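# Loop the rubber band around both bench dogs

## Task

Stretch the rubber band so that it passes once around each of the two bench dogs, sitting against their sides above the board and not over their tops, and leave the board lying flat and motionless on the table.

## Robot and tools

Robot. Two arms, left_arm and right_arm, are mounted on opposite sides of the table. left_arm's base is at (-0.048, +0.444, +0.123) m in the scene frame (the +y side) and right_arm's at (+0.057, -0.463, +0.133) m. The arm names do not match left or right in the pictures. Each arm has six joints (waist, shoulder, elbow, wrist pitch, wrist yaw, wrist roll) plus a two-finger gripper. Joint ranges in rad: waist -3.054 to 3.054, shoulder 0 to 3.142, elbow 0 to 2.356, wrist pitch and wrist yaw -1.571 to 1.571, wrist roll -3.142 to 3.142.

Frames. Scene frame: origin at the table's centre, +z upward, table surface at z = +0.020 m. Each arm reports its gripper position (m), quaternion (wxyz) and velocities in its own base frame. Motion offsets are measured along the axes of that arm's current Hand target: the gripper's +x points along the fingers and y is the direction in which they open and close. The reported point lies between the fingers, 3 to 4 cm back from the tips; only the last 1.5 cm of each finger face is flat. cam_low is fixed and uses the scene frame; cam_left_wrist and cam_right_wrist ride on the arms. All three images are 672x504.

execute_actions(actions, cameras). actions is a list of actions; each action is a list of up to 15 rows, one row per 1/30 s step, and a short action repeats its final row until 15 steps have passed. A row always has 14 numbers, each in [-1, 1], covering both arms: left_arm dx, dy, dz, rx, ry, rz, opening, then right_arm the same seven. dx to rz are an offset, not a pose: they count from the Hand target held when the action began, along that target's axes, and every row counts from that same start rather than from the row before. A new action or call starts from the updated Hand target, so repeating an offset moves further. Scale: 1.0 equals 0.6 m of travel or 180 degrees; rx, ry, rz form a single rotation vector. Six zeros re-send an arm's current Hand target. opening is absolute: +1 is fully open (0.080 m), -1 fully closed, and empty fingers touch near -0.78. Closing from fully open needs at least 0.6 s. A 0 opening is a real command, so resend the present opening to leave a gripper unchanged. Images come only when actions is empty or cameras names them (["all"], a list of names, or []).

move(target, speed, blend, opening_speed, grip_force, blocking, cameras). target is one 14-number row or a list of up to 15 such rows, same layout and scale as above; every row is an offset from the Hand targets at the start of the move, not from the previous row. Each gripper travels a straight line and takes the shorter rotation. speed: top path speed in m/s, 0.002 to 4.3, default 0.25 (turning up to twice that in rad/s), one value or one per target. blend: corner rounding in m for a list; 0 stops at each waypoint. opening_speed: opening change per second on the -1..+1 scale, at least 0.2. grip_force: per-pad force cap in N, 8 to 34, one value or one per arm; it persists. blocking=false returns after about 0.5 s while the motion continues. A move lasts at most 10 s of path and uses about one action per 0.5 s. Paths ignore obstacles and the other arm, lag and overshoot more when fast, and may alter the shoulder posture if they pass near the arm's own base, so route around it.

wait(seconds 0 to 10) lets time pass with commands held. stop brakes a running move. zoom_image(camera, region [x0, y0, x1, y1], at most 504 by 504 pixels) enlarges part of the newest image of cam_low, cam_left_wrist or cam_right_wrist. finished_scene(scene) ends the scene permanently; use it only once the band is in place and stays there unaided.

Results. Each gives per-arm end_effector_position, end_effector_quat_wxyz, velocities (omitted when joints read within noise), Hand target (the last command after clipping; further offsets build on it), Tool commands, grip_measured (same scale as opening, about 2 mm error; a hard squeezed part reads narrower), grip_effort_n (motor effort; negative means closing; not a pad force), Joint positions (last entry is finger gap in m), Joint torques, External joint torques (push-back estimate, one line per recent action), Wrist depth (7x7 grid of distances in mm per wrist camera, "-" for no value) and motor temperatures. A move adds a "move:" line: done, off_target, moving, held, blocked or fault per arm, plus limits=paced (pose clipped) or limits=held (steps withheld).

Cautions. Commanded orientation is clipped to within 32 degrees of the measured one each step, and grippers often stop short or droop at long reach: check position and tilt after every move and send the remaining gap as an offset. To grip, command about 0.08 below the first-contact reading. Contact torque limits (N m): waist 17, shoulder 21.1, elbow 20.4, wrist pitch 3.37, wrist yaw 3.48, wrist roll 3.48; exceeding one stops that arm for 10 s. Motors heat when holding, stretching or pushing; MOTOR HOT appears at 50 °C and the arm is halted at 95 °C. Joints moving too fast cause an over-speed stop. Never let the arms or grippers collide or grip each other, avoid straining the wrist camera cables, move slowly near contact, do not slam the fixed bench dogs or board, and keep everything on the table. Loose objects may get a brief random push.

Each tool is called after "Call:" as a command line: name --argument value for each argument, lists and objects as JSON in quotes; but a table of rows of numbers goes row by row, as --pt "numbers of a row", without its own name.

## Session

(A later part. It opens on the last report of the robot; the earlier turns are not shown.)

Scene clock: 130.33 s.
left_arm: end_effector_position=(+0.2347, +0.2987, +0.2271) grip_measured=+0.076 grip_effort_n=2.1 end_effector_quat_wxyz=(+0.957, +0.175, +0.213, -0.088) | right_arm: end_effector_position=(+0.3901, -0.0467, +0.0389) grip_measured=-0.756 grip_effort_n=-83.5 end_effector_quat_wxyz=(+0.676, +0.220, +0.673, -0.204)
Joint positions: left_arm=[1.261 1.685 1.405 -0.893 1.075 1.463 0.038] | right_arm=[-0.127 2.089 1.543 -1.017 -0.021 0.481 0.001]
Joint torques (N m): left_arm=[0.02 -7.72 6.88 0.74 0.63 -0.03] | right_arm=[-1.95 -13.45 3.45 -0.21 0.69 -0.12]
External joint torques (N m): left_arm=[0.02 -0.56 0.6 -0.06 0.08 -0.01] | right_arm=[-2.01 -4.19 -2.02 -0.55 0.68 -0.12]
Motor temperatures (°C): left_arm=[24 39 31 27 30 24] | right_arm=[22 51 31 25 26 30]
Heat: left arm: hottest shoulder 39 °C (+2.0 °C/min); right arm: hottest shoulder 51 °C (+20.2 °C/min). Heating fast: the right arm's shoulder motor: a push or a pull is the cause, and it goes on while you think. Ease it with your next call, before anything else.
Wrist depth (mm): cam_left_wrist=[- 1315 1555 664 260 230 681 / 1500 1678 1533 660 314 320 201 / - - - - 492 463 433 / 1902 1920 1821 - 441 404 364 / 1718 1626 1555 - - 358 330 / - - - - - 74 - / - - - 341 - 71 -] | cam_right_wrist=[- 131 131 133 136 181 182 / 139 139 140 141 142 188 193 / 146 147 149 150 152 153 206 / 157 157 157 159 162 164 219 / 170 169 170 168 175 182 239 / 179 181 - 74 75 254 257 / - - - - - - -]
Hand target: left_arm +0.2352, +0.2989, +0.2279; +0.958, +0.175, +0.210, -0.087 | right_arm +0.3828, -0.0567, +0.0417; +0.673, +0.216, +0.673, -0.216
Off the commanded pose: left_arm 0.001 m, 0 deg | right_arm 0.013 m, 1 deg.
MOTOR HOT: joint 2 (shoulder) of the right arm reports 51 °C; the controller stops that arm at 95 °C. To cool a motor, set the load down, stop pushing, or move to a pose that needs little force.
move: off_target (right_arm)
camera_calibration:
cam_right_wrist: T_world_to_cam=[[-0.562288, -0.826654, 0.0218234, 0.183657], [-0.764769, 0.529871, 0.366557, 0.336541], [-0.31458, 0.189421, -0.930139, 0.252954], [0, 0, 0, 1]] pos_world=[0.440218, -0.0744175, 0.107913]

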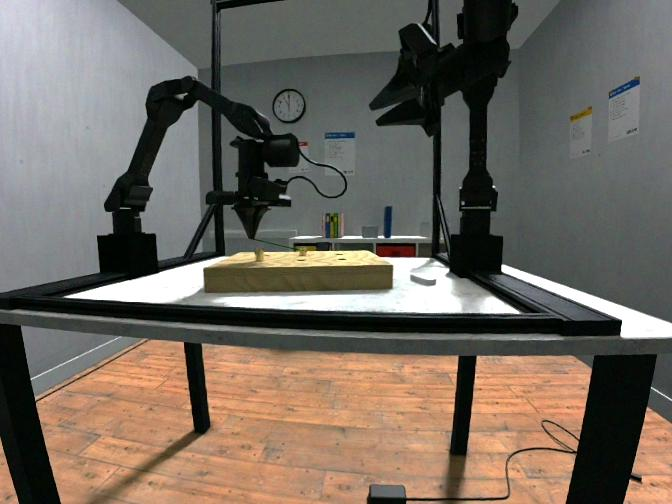

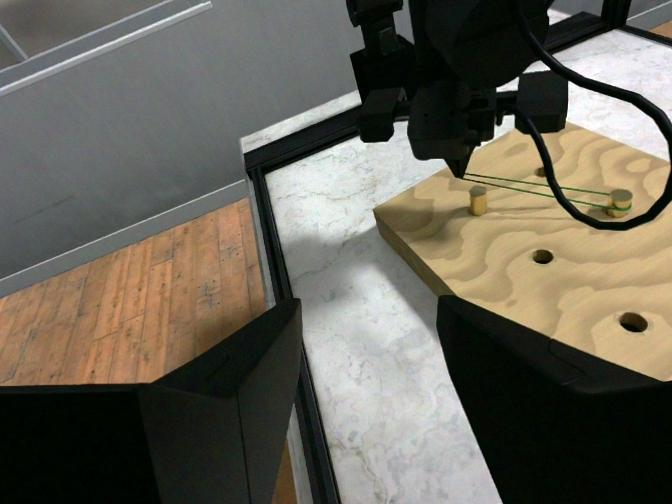

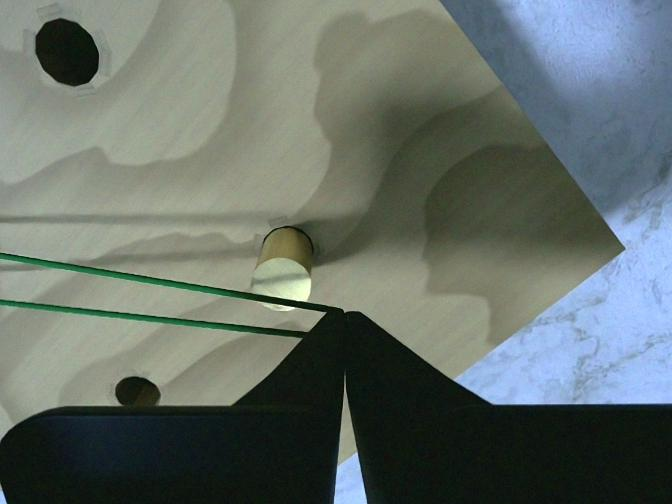

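Call:
move --pt "0 0 0 0 0 0 0.076 0 -0.027 0.023 0 0 0 -1" --pt "0 0 0 0 0 0 0.076 0.055 -0.027 0.023 0 0 0 -1" --cameras '["cam_right_wrist","cam_left_wrist"]' --speed 0.1

Call:
zoom_image --camera "cam_left_wrist" --region '[420, 80, 672, 280]'

Call:
zoom_image --camera "cam_right_wrist" --region '[150, 180, 400, 380]'

Scene clock: 144.93 s.
left_arm: end_effector_position=(+0.2347, +0.2987, +0.2271) grip_measured=+0.076 grip_effort_n=2.1 end_effector_quat_wxyz=(+0.957, +0.175, +0.213, -0.088) | right_arm: end_effector_position=(+0.3945, -0.0655, +0.0171) grip_measured=-0.756 grip_effort_n=-83.5 end_effector_quat_wxyz=(+0.686, +0.220, +0.664, -0.199)
Joint positions: left_arm=[1.261 1.685 1.405 -0.893 1.075 1.463 0.038] | right_arm=[-0.174 2.121 1.501 -0.916 -0.026 0.427 0.001]
Joint torques (N m): left_arm=[0.01 -7.67 6.7 0.7 0.6 -0.03] | right_arm=[-2.51 -10.02 3.52 -0.08 0.82 -0.11]
External joint torques (N m): left_arm=[-0.03 -0.56 0.49 -0.07 0.06 -0.01] | right_arm=[-2.5 -0.63 -1.89 -0.49 0.81 -0.11]
Heat: left arm: hottest shoulder 39 °C (+1.0 °C/min); right arm: hottest shoulder 49 °C (+12.0 °C/min). Fold the right arm in close to its base, or ease its load, before you think long.
Wrist depth (mm): cam_left_wrist=[- - 1652 681 245 - 2449 / - - - 758 265 336 - / 1602 1973 1791 - 339 451 416 / 1902 1937 1732 - 443 399 364 / 1776 1639 1578 450 - 355 332 / - - - 401 376 74 - / - - - - - 71 -] | cam_right_wrist=[- 114 114 115 159 161 162 / 120 120 121 121 123 170 171 / 127 128 128 129 129 134 182 / 136 136 137 137 138 139 193 / 145 146 116 143 147 149 206 / 153 154 - 74 75 160 221 / - - - - - - -]
Hand target: left_arm +0.2352, +0.2989, +0.2279; +0.958, +0.175, +0.210, -0.087 | right_arm +0.3846, -0.0779, +0.0087; +0.673, +0.216, +0.673, -0.216
Off the commanded pose: left_arm 0.001 m, 0 deg | right_arm 0.018 m, 3 deg.
MOTOR HOT: still on. Joint 2 (shoulder) of the right arm reports 49 °C.
move: off_target (right_arm)
camera_calibration:
cam_right_wrist: T_world_to_cam=[[-0.556957, -0.830516, 0.00647933, 0.168978], [-0.778631, 0.524845, 0.343907, 0.363383], [-0.289021, 0.186496, -0.938981, 0.22749], [0, 0, 0, 1]] pos_world=[0.442804, -0.0928064, 0.0875439]
Images, in order (width x height): cam_left_wrist 672x504, cam_right_wrist 672x504.

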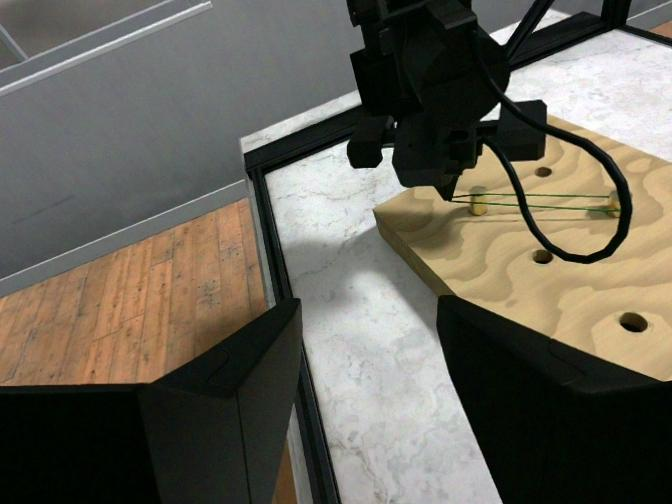

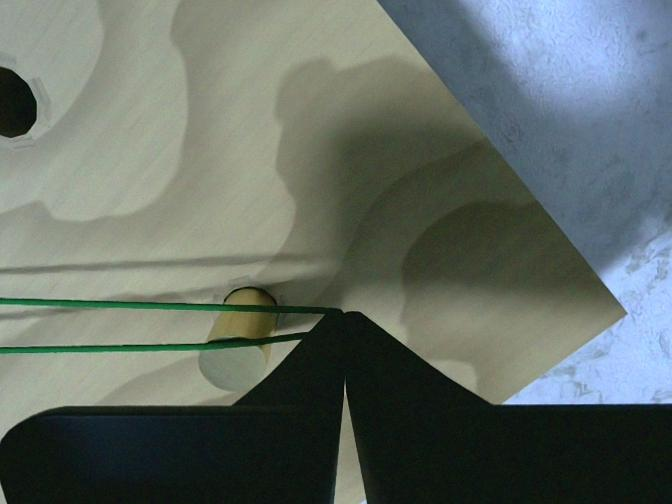

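Scaled by 2.000 from the camera's 672x504 image, which has a finer 960x720 frame.

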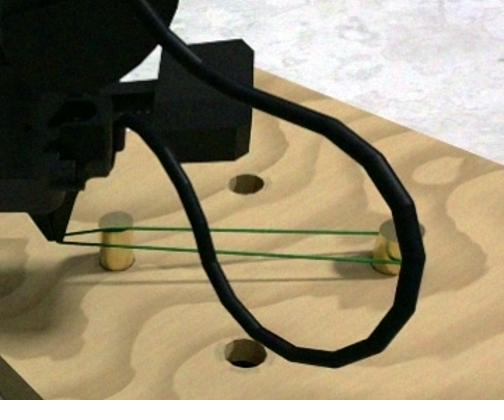

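Scaled by 2.016 from the camera's 672x504 image, which has a finer 960x720 frame.

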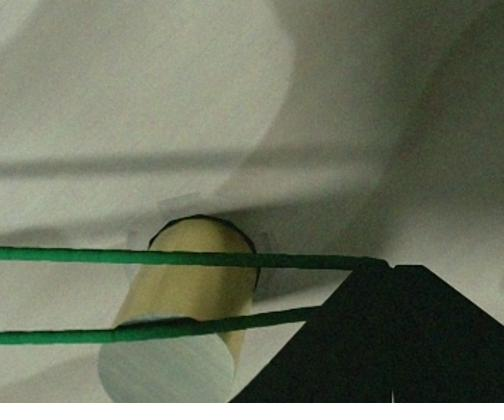

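Call:
move --target '[0,0,0,0,0,0,0.076,0,0,-0.045,0,0,0,-1]' --cameras '["cam_right_wrist","cam_left_wrist"]' --speed 0.1

Call:
zoom_image --camera "cam_left_wrist" --region '[420, 80, 672, 280]'

Call:
zoom_image --camera "cam_right_wrist" --region '[150, 180, 400, 380]'

Scene clock: 150.83 s.
left_arm: end_effector_position=(+0.2347, +0.2987, +0.2271) grip_measured=+0.076 grip_effort_n=2.1 end_effector_quat_wxyz=(+0.957, +0.175, +0.213, -0.088) | right_arm: end_effector_position=(+0.3755, -0.0542, +0.0122) grip_measured=-0.756 grip_effort_n=-83.5 end_effector_quat_wxyz=(+0.687, +0.218, +0.665, -0.197)
Joint positions: left_arm=[1.261 1.685 1.405 -0.893 1.075 1.463 0.038] | right_arm=[-0.154 2.057 1.38 -0.859 -0.026 0.442 0.001]
Joint torques (N m): left_arm=[-0.08 -7.76 6.76 0.7 0.65 -0.02] | right_arm=[-1.61 -11.63 2.22 -0.72 0.82 0.21]
External joint torques (N m): left_arm=[-0.08 -0.64 0.53 -0.08 0.09 0] | right_arm=[-1.55 -2.78 -3.07 -1.12 0.81 0.21]
Heat: left arm: hottest shoulder 39 °C (+1.0 °C/min); right arm: hottest shoulder 49 °C (+12.0 °C/min). Fold the right arm in close to its base, or ease its load, before you think long.
Wrist depth (mm): cam_left_wrist=[- - 1652 - 258 676 722 / - 1555 - 708 335 345 - / - - - - 448 465 422 / 2069 1920 1806 518 443 401 369 / 1806 1626 1567 - - 356 329 / - - - 409 378 74 - / - - - 357 - 71 -] | cam_right_wrist=[111 112 112 112 113 157 160 / 117 118 118 119 119 123 169 / 126 125 125 126 127 127 177 / 132 131 130 134 135 136 140 / 142 142 144 140 144 145 204 / 150 151 - 74 75 215 217 / - - - - - - -]
Hand target: left_arm +0.2352, +0.2989, +0.2279; +0.958, +0.175, +0.210, -0.087 | right_arm +0.3627, -0.0622, +0.0087; +0.673, +0.216, +0.673, -0.216
Off the commanded pose: left_arm 0.001 m, 0 deg | right_arm 0.016 m, 3 deg.
MOTOR HOT: still on. Joint 2 (shoulder) of the right arm reports 49 °C.
move: off_target (right_arm)
camera_calibration:
cam_right_wrist: T_world_to_cam=[[-0.552622, -0.833408, 0.00635737, 0.166033], [-0.781084, 0.520558, 0.344858, 0.345011], [-0.290717, 0.185611, -0.938633, 0.215929], [0, 0, 0, 1]] pos_world=[0.42401, -0.081304, 0.0826427]
Images, in order (width x height): cam_left_wrist 672x504, cam_right_wrist 672x504.

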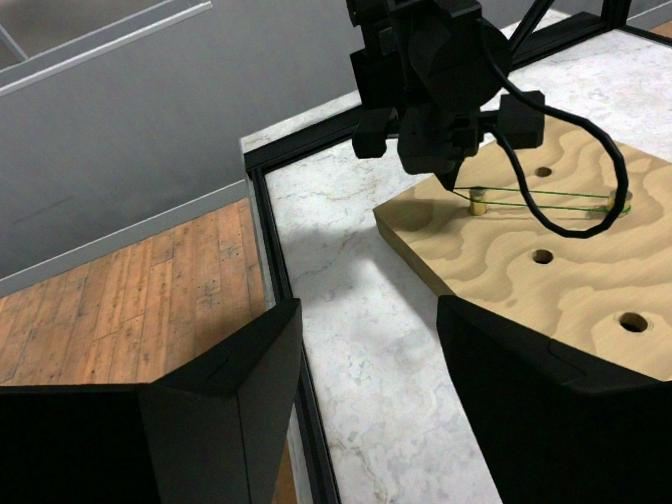

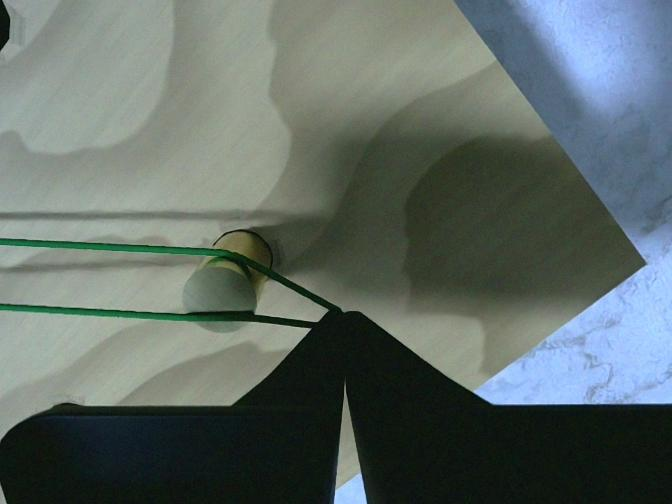

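Scaled by 2.000 from the camera's 672x504 image, which has a finer 960x720 frame.

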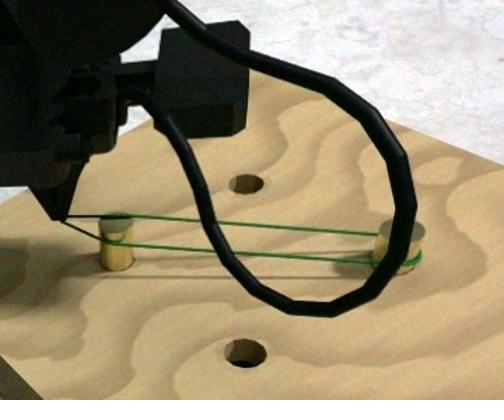

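Scaled by 2.016 from the camera's 672x504 image, which has a finer 960x720 frame.

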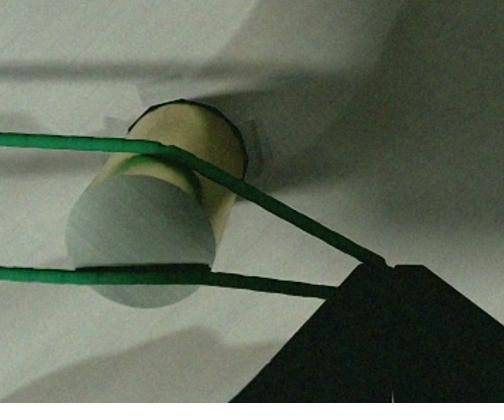

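Call:
move --target '[0,0,0,0,0,0,0.076,0,0,-0.025,0,0,0,-1]' --cameras '["cam_right_wrist","cam_left_wrist"]' --speed 0.1

Call:
zoom_image --camera "cam_left_wrist" --region '[420, 80, 672, 280]'

Call:
zoom_image --camera "cam_right_wrist" --region '[150, 180, 400, 380]'

Scene clock: 154.90 s.
left_arm: end_effector_position=(+0.2347, +0.2987, +0.2271) grip_measured=+0.076 grip_effort_n=2.1 end_effector_quat_wxyz=(+0.957, +0.175, +0.213, -0.088) | right_arm: end_effector_position=(+0.3651, -0.0465, +0.0123) grip_measured=-0.756 grip_effort_n=-83.5 end_effector_quat_wxyz=(+0.688, +0.220, +0.663, -0.197)
Joint positions: left_arm=[1.261 1.685 1.405 -0.893 1.075 1.463 0.038] | right_arm=[-0.137 2.013 1.314 -0.83 -0.026 0.461 0.001]
Joint torques (N m): left_arm=[-0.03 -7.72 6.71 0.71 0.62 -0.02] | right_arm=[-1.37 -11.27 1.92 -1.08 0.82 0.19]
External joint torques (N m): left_arm=[-0.08 -0.66 0.49 -0.08 0.08 -0.01] | right_arm=[-1.37 -2.78 -3.36 -1.51 0.82 0.19]
Heat: left arm: hottest shoulder 39 °C (+1.0 °C/min); right arm: hottest shoulder 50 °C (+12.0 °C/min). Fold the right arm in close to its base, or ease its load, before you think long.
Wrist depth (mm): cam_left_wrist=[- 1430 1411 644 272 679 725 / 1340 - - 664 344 360 - / 1806 - 2010 652 488 465 412 / 2219 2219 1732 516 452 403 372 / 1806 1652 - 454 385 358 330 / - - - 408 378 74 - / - - - 343 - 71 -] | cam_right_wrist=[112 112 113 113 114 156 160 / 119 119 119 120 120 122 169 / 126 126 125 127 127 128 132 / 134 132 106 135 136 136 140 / 142 143 142 140 145 147 204 / 161 151 - 74 75 215 217 / - - - - - - -]
Hand target: left_arm +0.2352, +0.2989, +0.2279; +0.958, +0.175, +0.210, -0.087 | right_arm +0.3505, -0.0534, +0.0088; +0.673, +0.216, +0.673, -0.216
Off the commanded pose: left_arm 0.001 m, 0 deg | right_arm 0.017 m, 3 deg.
MOTOR HOT: still on. Joint 2 (shoulder) of the right arm reports 50 °C.
move: off_target (right_arm)
camera_calibration:
cam_right_wrist: T_world_to_cam=[[-0.554309, -0.832305, 0.00312717, 0.167371], [-0.782156, 0.522187, 0.33993, 0.333353], [-0.284559, 0.185981, -0.940445, 0.209357], [0, 0, 0, 1]] pos_world=[0.413084, -0.073705, 0.083049]
Images, in order (width x height): cam_left_wrist 672x504, cam_right_wrist 672x504.

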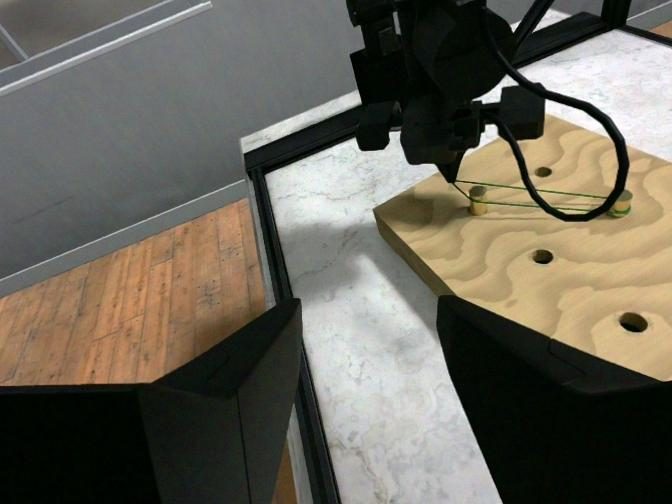

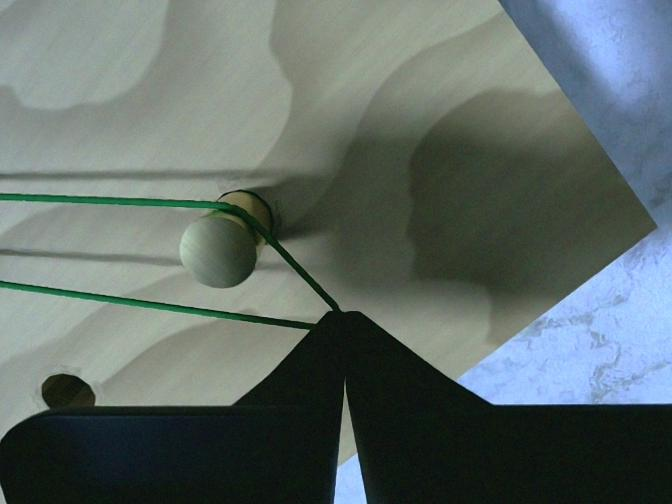

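Scaled by 2.000 from the camera's 672x504 image, which has a finer 960x720 frame.

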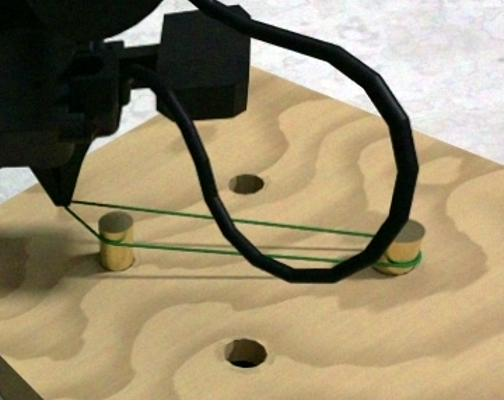

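Scaled by 2.016 from the camera's 672x504 image, which has a finer 960x720 frame.

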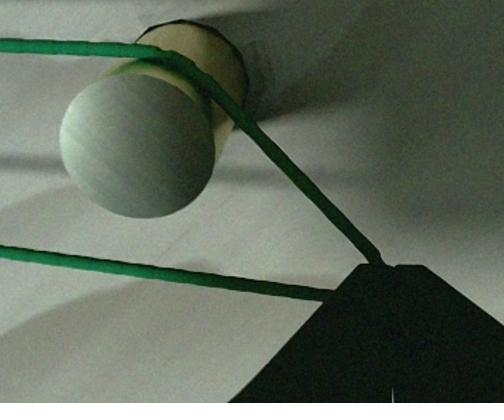

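Call:
move --pt "0 0 0 0 0 0 0.076 0.033 0 0 0 0 0 -1" --pt "0 0 0 0 0 0 0.076 0.033 0.14 0.008 0 0 0 -1" --cameras '["cam_right_wrist","cam_left_wrist"]' --speed 0.1

Call:
zoom_image --camera "cam_left_wrist" --region '[420, 80, 672, 280]'

Scene clock: 174.67 s.
left_arm: end_effector_position=(+0.2347, +0.2987, +0.2271) grip_measured=+0.076 grip_effort_n=2.1 end_effector_quat_wxyz=(+0.957, +0.175, +0.213, -0.088) | right_arm: end_effector_position=(+0.3955, -0.0043, -0.0076) grip_measured=-0.756 grip_effort_n=-83.5 end_effector_quat_wxyz=(+0.669, +0.214, +0.671, -0.238)
Joint positions: left_arm=[1.261 1.685 1.405 -0.893 1.075 1.463 0.038] | right_arm=[0.001 2.18 1.491 -0.895 0.031 0.651 0.001]
Joint torques (N m): left_arm=[-0.14 -7.72 6.81 0.69 0.63 -0.06] | right_arm=[3.06 -9.01 7.2 0.74 -0.97 0.13]
External joint torques (N m): left_arm=[-0.11 -0.6 0.57 -0.1 0.08 -0.05] | right_arm=[3.11 0.49 2.08 0.44 -1.02 0.12]
Heat: left arm: hottest shoulder 40 °C (+2.0 °C/min); right arm: hottest shoulder 52 °C (+8.0 °C/min). Fold the right arm in close to its base, or ease its load, before you think long.
Wrist depth (mm): cam_left_wrist=[1211 - 1480 1500 660 268 607 / - - 1420 725 417 297 270 / 1590 - 1837 - 477 434 406 / 1902 2010 2110 - 442 400 367 / 1746 1691 - - - 357 329 / - - - 411 - 74 - / - - - 359 - 71 -] | cam_right_wrist=[- 89 91 93 94 97 99 / - 94 95 98 100 103 106 / - 100 102 104 106 109 113 / 104 106 109 109 105 117 120 / 109 114 115 114 122 126 130 / - 120 - 74 75 135 205 / - - - - - - -]
Hand target: left_arm +0.2352, +0.2989, +0.2279; +0.958, +0.175, +0.210, -0.087 | right_arm +0.4032, +0.0121, -0.0111; +0.673, +0.216, +0.673, -0.216
Off the commanded pose: left_arm 0.001 m, 0 deg | right_arm 0.018 m, 3 deg.
MOTOR HOT: still on. Joint 2 (shoulder) of the right arm reports 52 °C.
move: off_target (right_arm)
camera_calibration:
cam_right_wrist: T_world_to_cam=[[-0.595311, -0.799827, 0.0766901, 0.236318], [-0.733136, 0.57976, 0.355512, 0.322914], [-0.32881, 0.155416, -0.93152, 0.208838], [0, 0, 0, 1]] pos_world=[0.446091, -0.030656, 0.0616136]
Images, in order (width x height): cam_left_wrist 672x504, cam_right_wrist 672x504.

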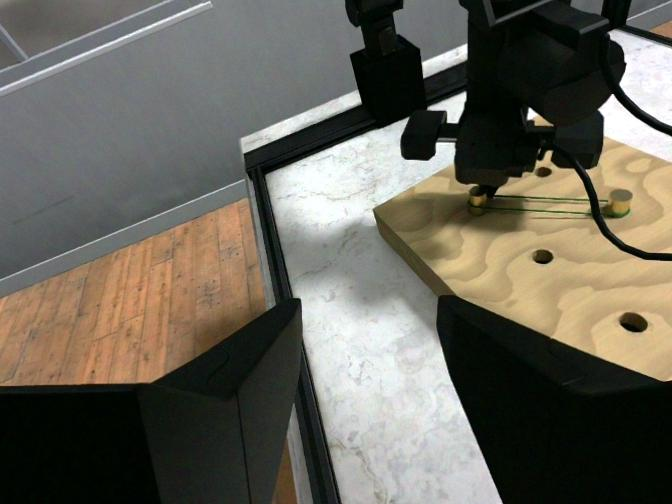

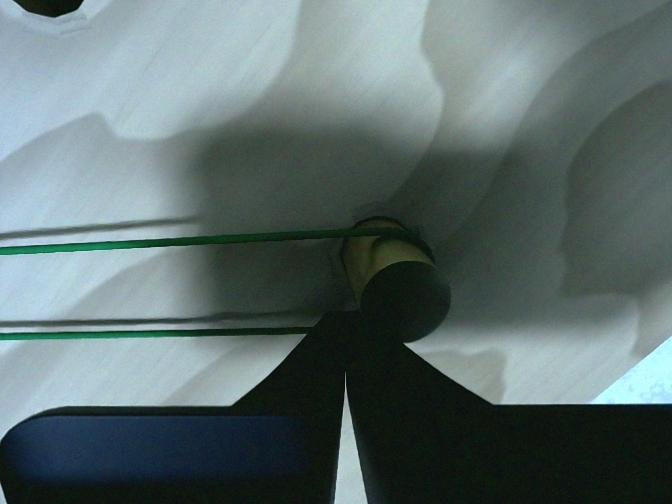

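Scaled by 2.000 from the camera's 672x504 image, which has a finer 960x720 frame.

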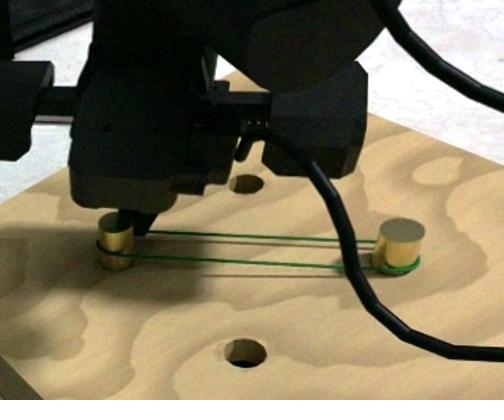

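Call:
move --target '[0,0,0,0,0,0,0.076,0,-0.008,0,0.5,0,0,-1]' --cameras '["cam_right_wrist","cam_left_wrist","cam_low"]' --speed 0.4

Call:
zoom_image --camera "cam_left_wrist" --region '[420, 80, 672, 280]'

Scene clock: 182.60 s.
left_arm: end_effector_position=(+0.2347, +0.2987, +0.2271) grip_measured=+0.076 grip_effort_n=2.1 end_effector_quat_wxyz=(+0.957, +0.175, +0.213, -0.088) | right_arm: end_effector_position=(+0.3992, -0.0027, -0.0073) grip_measured=-0.756 grip_effort_n=-83.5 end_effector_quat_wxyz=(+0.331, +0.626, +0.313, -0.633)
Joint positions: left_arm=[1.261 1.685 1.405 -0.893 1.075 1.463 0.038] | right_arm=[0.004 2.18 1.493 -0.881 0.028 2.2 0.001]
Joint torques (N m): left_arm=[0.05 -7.66 6.72 0.74 0.61 -0.04] | right_arm=[1.81 -9.97 5.36 0.13 -0.81 0.28]
External joint torques (N m): left_arm=[0.04 -0.58 0.54 -0.03 0.07 -0.03] | right_arm=[1.79 -0.48 0.22 -0.14 -0.87 0.29]
Heat: left arm: hottest shoulder 40 °C (+1.0 °C/min); right arm: hottest shoulder 51 °C (+4.0 °C/min). Fold the right arm in close to its base, or ease its load, before you think long.
Wrist depth (mm): cam_left_wrist=[- - - 1500 629 268 638 / 1614 - - 708 376 334 266 / 1821 - 1837 - 466 384 425 / 1955 1991 1678 - 449 401 370 / 1691 1652 1555 - - 359 330 / - - - 403 - 74 - / - - - 362 340 71 -] | cam_right_wrist=[- 96 98 99 100 102 149 / - 101 102 104 104 106 109 / 105 106 107 108 111 112 114 / 110 111 110 113 116 117 119 / 115 117 87 98 121 123 126 / - 122 - 74 75 129 132 / - - - - - - -]
Hand target: left_arm +0.2352, +0.2989, +0.2279; +0.958, +0.175, +0.210, -0.087 | right_arm +0.4003, +0.0082, -0.0111; +0.324, +0.629, +0.324, -0.629
Off the commanded pose: left_arm 0.001 m, 0 deg | right_arm 0.012 m, 2 deg.
MOTOR HOT: still on. Joint 2 (shoulder) of the right arm reports 51 °C.
move: off_target (right_arm)
camera_calibration:
cam_right_wrist: T_world_to_cam=[[-0.81603, 0.57742, 0.0261063, 0.331251], [0.54961, 0.761159, 0.344335, -0.187223], [0.178955, 0.295336, -0.938484, 0.00769502], [0, 0, 0, 1]] pos_world=[0.371834, -0.0510373, 0.0630414]

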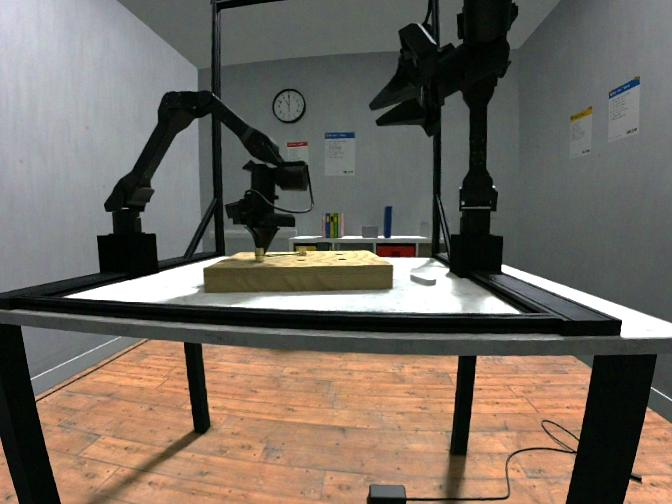

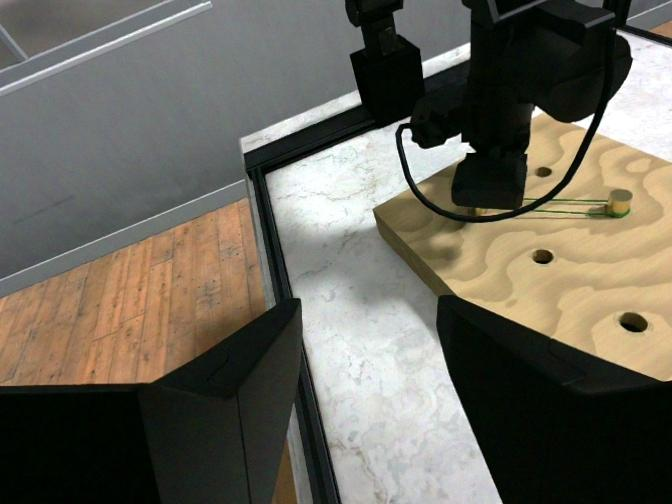

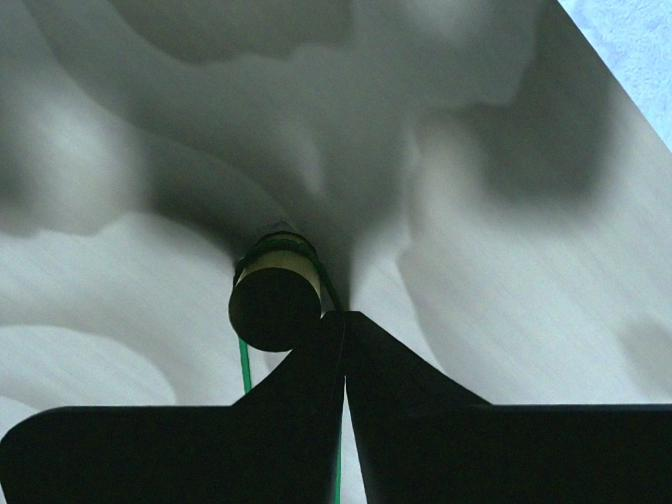

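Scaled by 2.000 from the camera's 672x504 image, which has a finer 960x720 frame.

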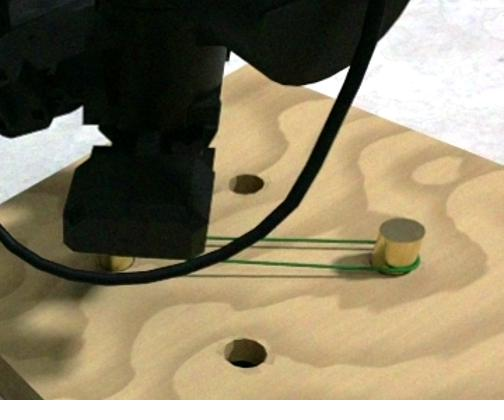

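Call:
move --pt "0 0 0 0 0 0 0.076 0 -0.013 0 0 0 0 -1" --pt "0 0 0 0 0 0 0.076 0 -0.013 0 0 0 0 -0.58" --cameras '["cam_right_wrist","cam_left_wrist"]' --speed 0.05 --opening_speed 0.4

Call:
zoom_image --camera "cam_right_wrist" --region '[200, 200, 460, 400]'

Scene clock: 190.40 s.
left_arm: end_effector_position=(+0.2347, +0.2987, +0.2271) grip_measured=+0.076 grip_effort_n=2.1 end_effector_quat_wxyz=(+0.957, +0.175, +0.213, -0.088) | right_arm: end_effector_position=(+0.3957, +0.0143, -0.0099) grip_measured=-0.583 grip_effort_n=16.5 end_effector_quat_wxyz=(+0.326, +0.628, +0.328, -0.626)
Joint positions: left_arm=[1.261 1.685 1.405 -0.893 1.075 1.463 0.038] | right_arm=[0.034 2.176 1.473 -0.868 -0.005 2.214 0.009]
Joint torques (N m): left_arm=[-0.02 -7.74 6.84 0.68 0.62 -0.06] | right_arm=[-0.19 -11.76 3.64 0.22 0.04 0.26]
External joint torques (N m): left_arm=[-0.08 -0.64 0.6 -0.11 0.08 -0.04] | right_arm=[-0.18 -2.3 -1.49 -0.06 0 0.26]
Heat: left arm: hottest shoulder 40 °C (+1.0 °C/min); right arm: hottest shoulder 52 °C (+1.0 °C/min). Fold the right arm in close to its base, or ease its load, before you think long.
Wrist depth (mm): cam_left_wrist=[1349 - 1522 1533 627 275 250 / - 1639 1678 783 393 357 269 / - 1691 1937 656 486 387 422 / 1920 1920 1776 525 455 401 367 / 1761 1639 1544 - 384 356 331 / - - - - - 74 - / - - - - - 71 -] | cam_right_wrist=[- 91 93 94 96 98 146 / - 96 97 99 100 103 106 / - 100 101 104 107 108 110 / 104 103 78 110 112 114 117 / 110 112 113 114 118 120 124 / - 116 - - - 127 130 / - - - 131 - - -]
Hand target: left_arm +0.2352, +0.2989, +0.2279; +0.958, +0.175, +0.210, -0.087 | right_arm +0.3940, +0.0128, -0.0111; +0.324, +0.629, +0.324, -0.629
Off the commanded pose: left_arm 0.001 m, 0 deg | right_arm 0.003 m, 1 deg.
MOTOR HOT: still on. Joint 2 (shoulder) of the right arm reports 52 °C.
move: done; target 2's new opening was sent with right_arm's hand 0.015 m and 2 deg from that target
camera_calibration:
cam_right_wrist: T_world_to_cam=[[-0.825476, 0.562478, 0.046995, 0.322877], [0.537961, 0.758821, 0.367136, -0.192346], [0.170845, 0.328343, -0.92898, 0.00372875], [0, 0, 0, 1]] pos_world=[0.369365, -0.0368794, 0.0589074]
Images, in order (width x height): cam_left_wrist 672x504, cam_right_wrist 672x504.

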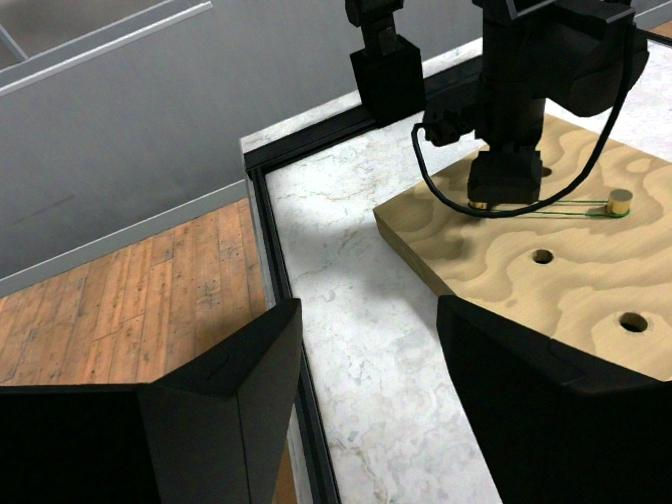

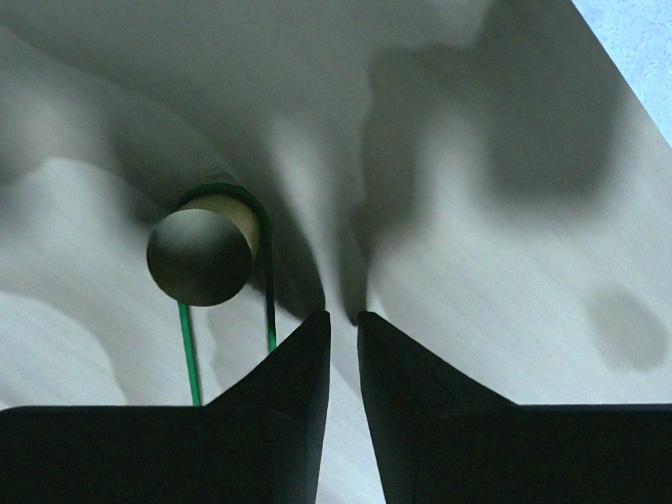

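Scaled by 1.938 from the camera's 672x504 image, which has a finer 960x720 frame.

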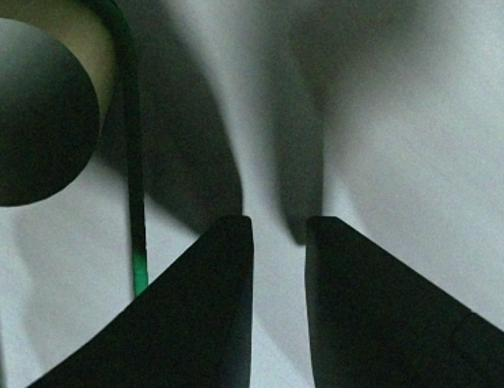

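Call:
move --target '[0,0,0,0,0,0,0.076,-0.2,-0.01,0,0,0,0,-0.58]' --cameras '["all"]' --speed 0.12

Call:
zoom_image --camera "cam_low" --region '[190, 210, 350, 300]'

Call:
zoom_image --camera "cam_left_wrist" --region '[420, 80, 672, 280]'

Scene clock: 194.53 s.
left_arm: end_effector_position=(+0.2347, +0.2987, +0.2271) grip_measured=+0.076 grip_effort_n=1.6 end_effector_quat_wxyz=(+0.957, +0.175, +0.213, -0.088) | right_arm: end_effector_position=(+0.3856, +0.0157, +0.1024) grip_measured=-0.583 grip_effort_n=16.5 end_effector_quat_wxyz=(+0.321, +0.621, +0.331, -0.634)
Joint positions: left_arm=[1.261 1.685 1.405 -0.893 1.075 1.463 0.038] | right_arm=[0.039 2.04 1.727 -1.281 -0.005 2.223 0.009]
Joint torques (N m): left_arm=[0 -7.62 6.71 0.72 0.65 -0.03] | right_arm=[0.36 -12.05 6.91 -0.31 0.06 0.25]
External joint torques (N m): left_arm=[0 -0.48 0.47 -0.07 0.09 -0.02] | right_arm=[0.35 -2.97 1.3 -0.54 0.03 0.24]
Heat: left arm: hottest shoulder 40 °C (+1.0 °C/min); right arm: hottest shoulder 52 °C (+2.0 °C/min). Fold the right arm in close to its base, or ease its load, before you think long.
Wrist depth (mm): cam_left_wrist=[1430 - 1490 616 314 277 706 / - - - 839 703 515 - / - - 1902 - 492 466 424 / 1691 1937 1639 497 447 401 371 / 1837 1652 1544 482 - 353 329 / - - - 404 - 74 - / - - - - - 71 -] | cam_right_wrist=[227 190 193 198 249 256 260 / 196 199 203 207 216 267 274 / 204 208 210 217 223 279 290 / 215 218 224 229 235 242 305 / 226 231 231 239 247 255 323 / 236 239 - - - 329 338 / - - - - - - -]
Hand target: left_arm +0.2352, +0.2989, +0.2279; +0.958, +0.175, +0.210, -0.087 | right_arm +0.3892, +0.0162, +0.1089; +0.324, +0.629, +0.323, -0.629
Off the commanded pose: left_arm 0.001 m, 0 deg | right_arm 0.007 m, 1 deg.
MOTOR HOT: still on. Joint 2 (shoulder) of the right arm reports 52 °C.
move: done
camera_calibration:
cam_right_wrist: T_world_to_cam=[[-0.821552, 0.566323, 0.0658054, 0.304961], [0.54993, 0.756689, 0.353551, -0.232428], [0.15043, 0.326649, -0.933098, 0.117687], [0, 0, 0, 1]] pos_world=[0.360656, -0.0352729, 0.17192]

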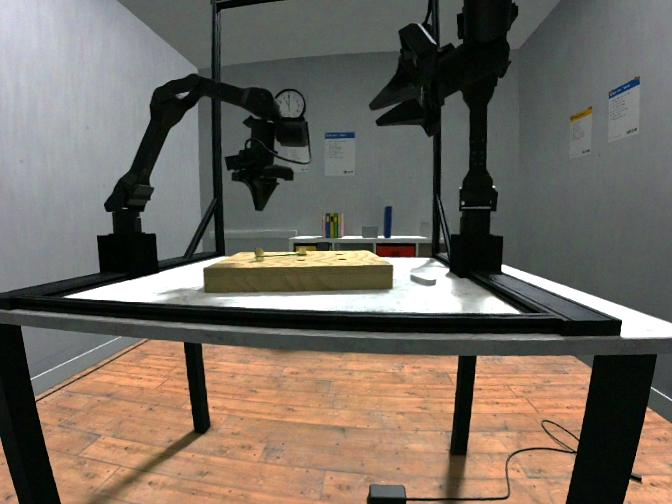

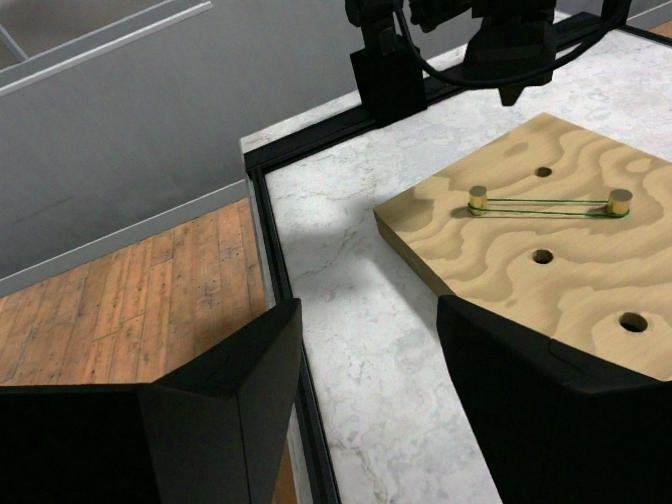

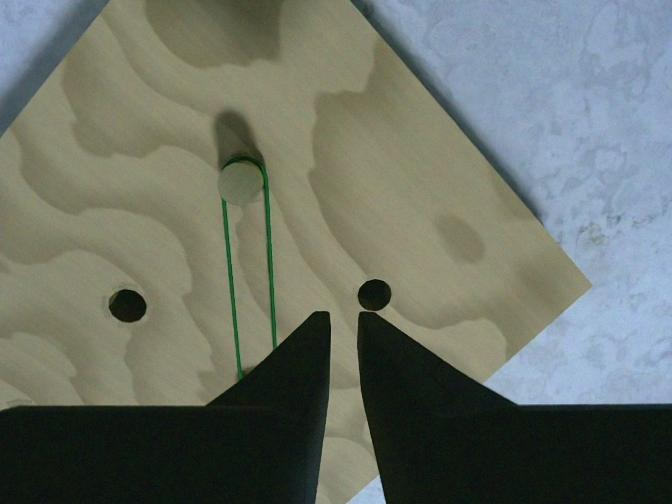

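Scaled by 3.150 from the camera's 672x504 image, which has a finer 960x720 frame.

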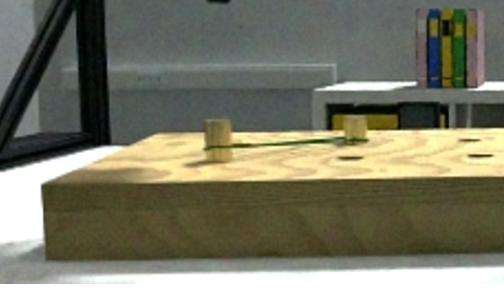

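Scaled by 2.000 from the camera's 672x504 image, which has a finer 960x720 frame.

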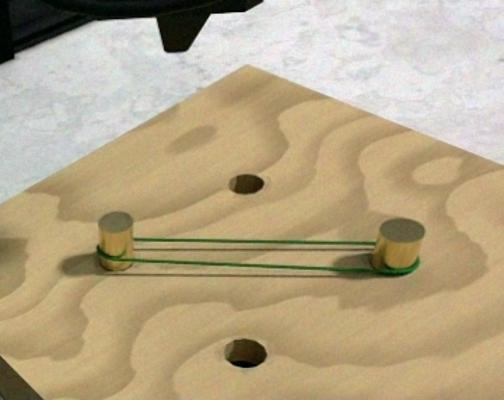

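Done, both dogs wrapped on their sides.

Call:
finished_scene --scene 1

The scene is finished: the task was done.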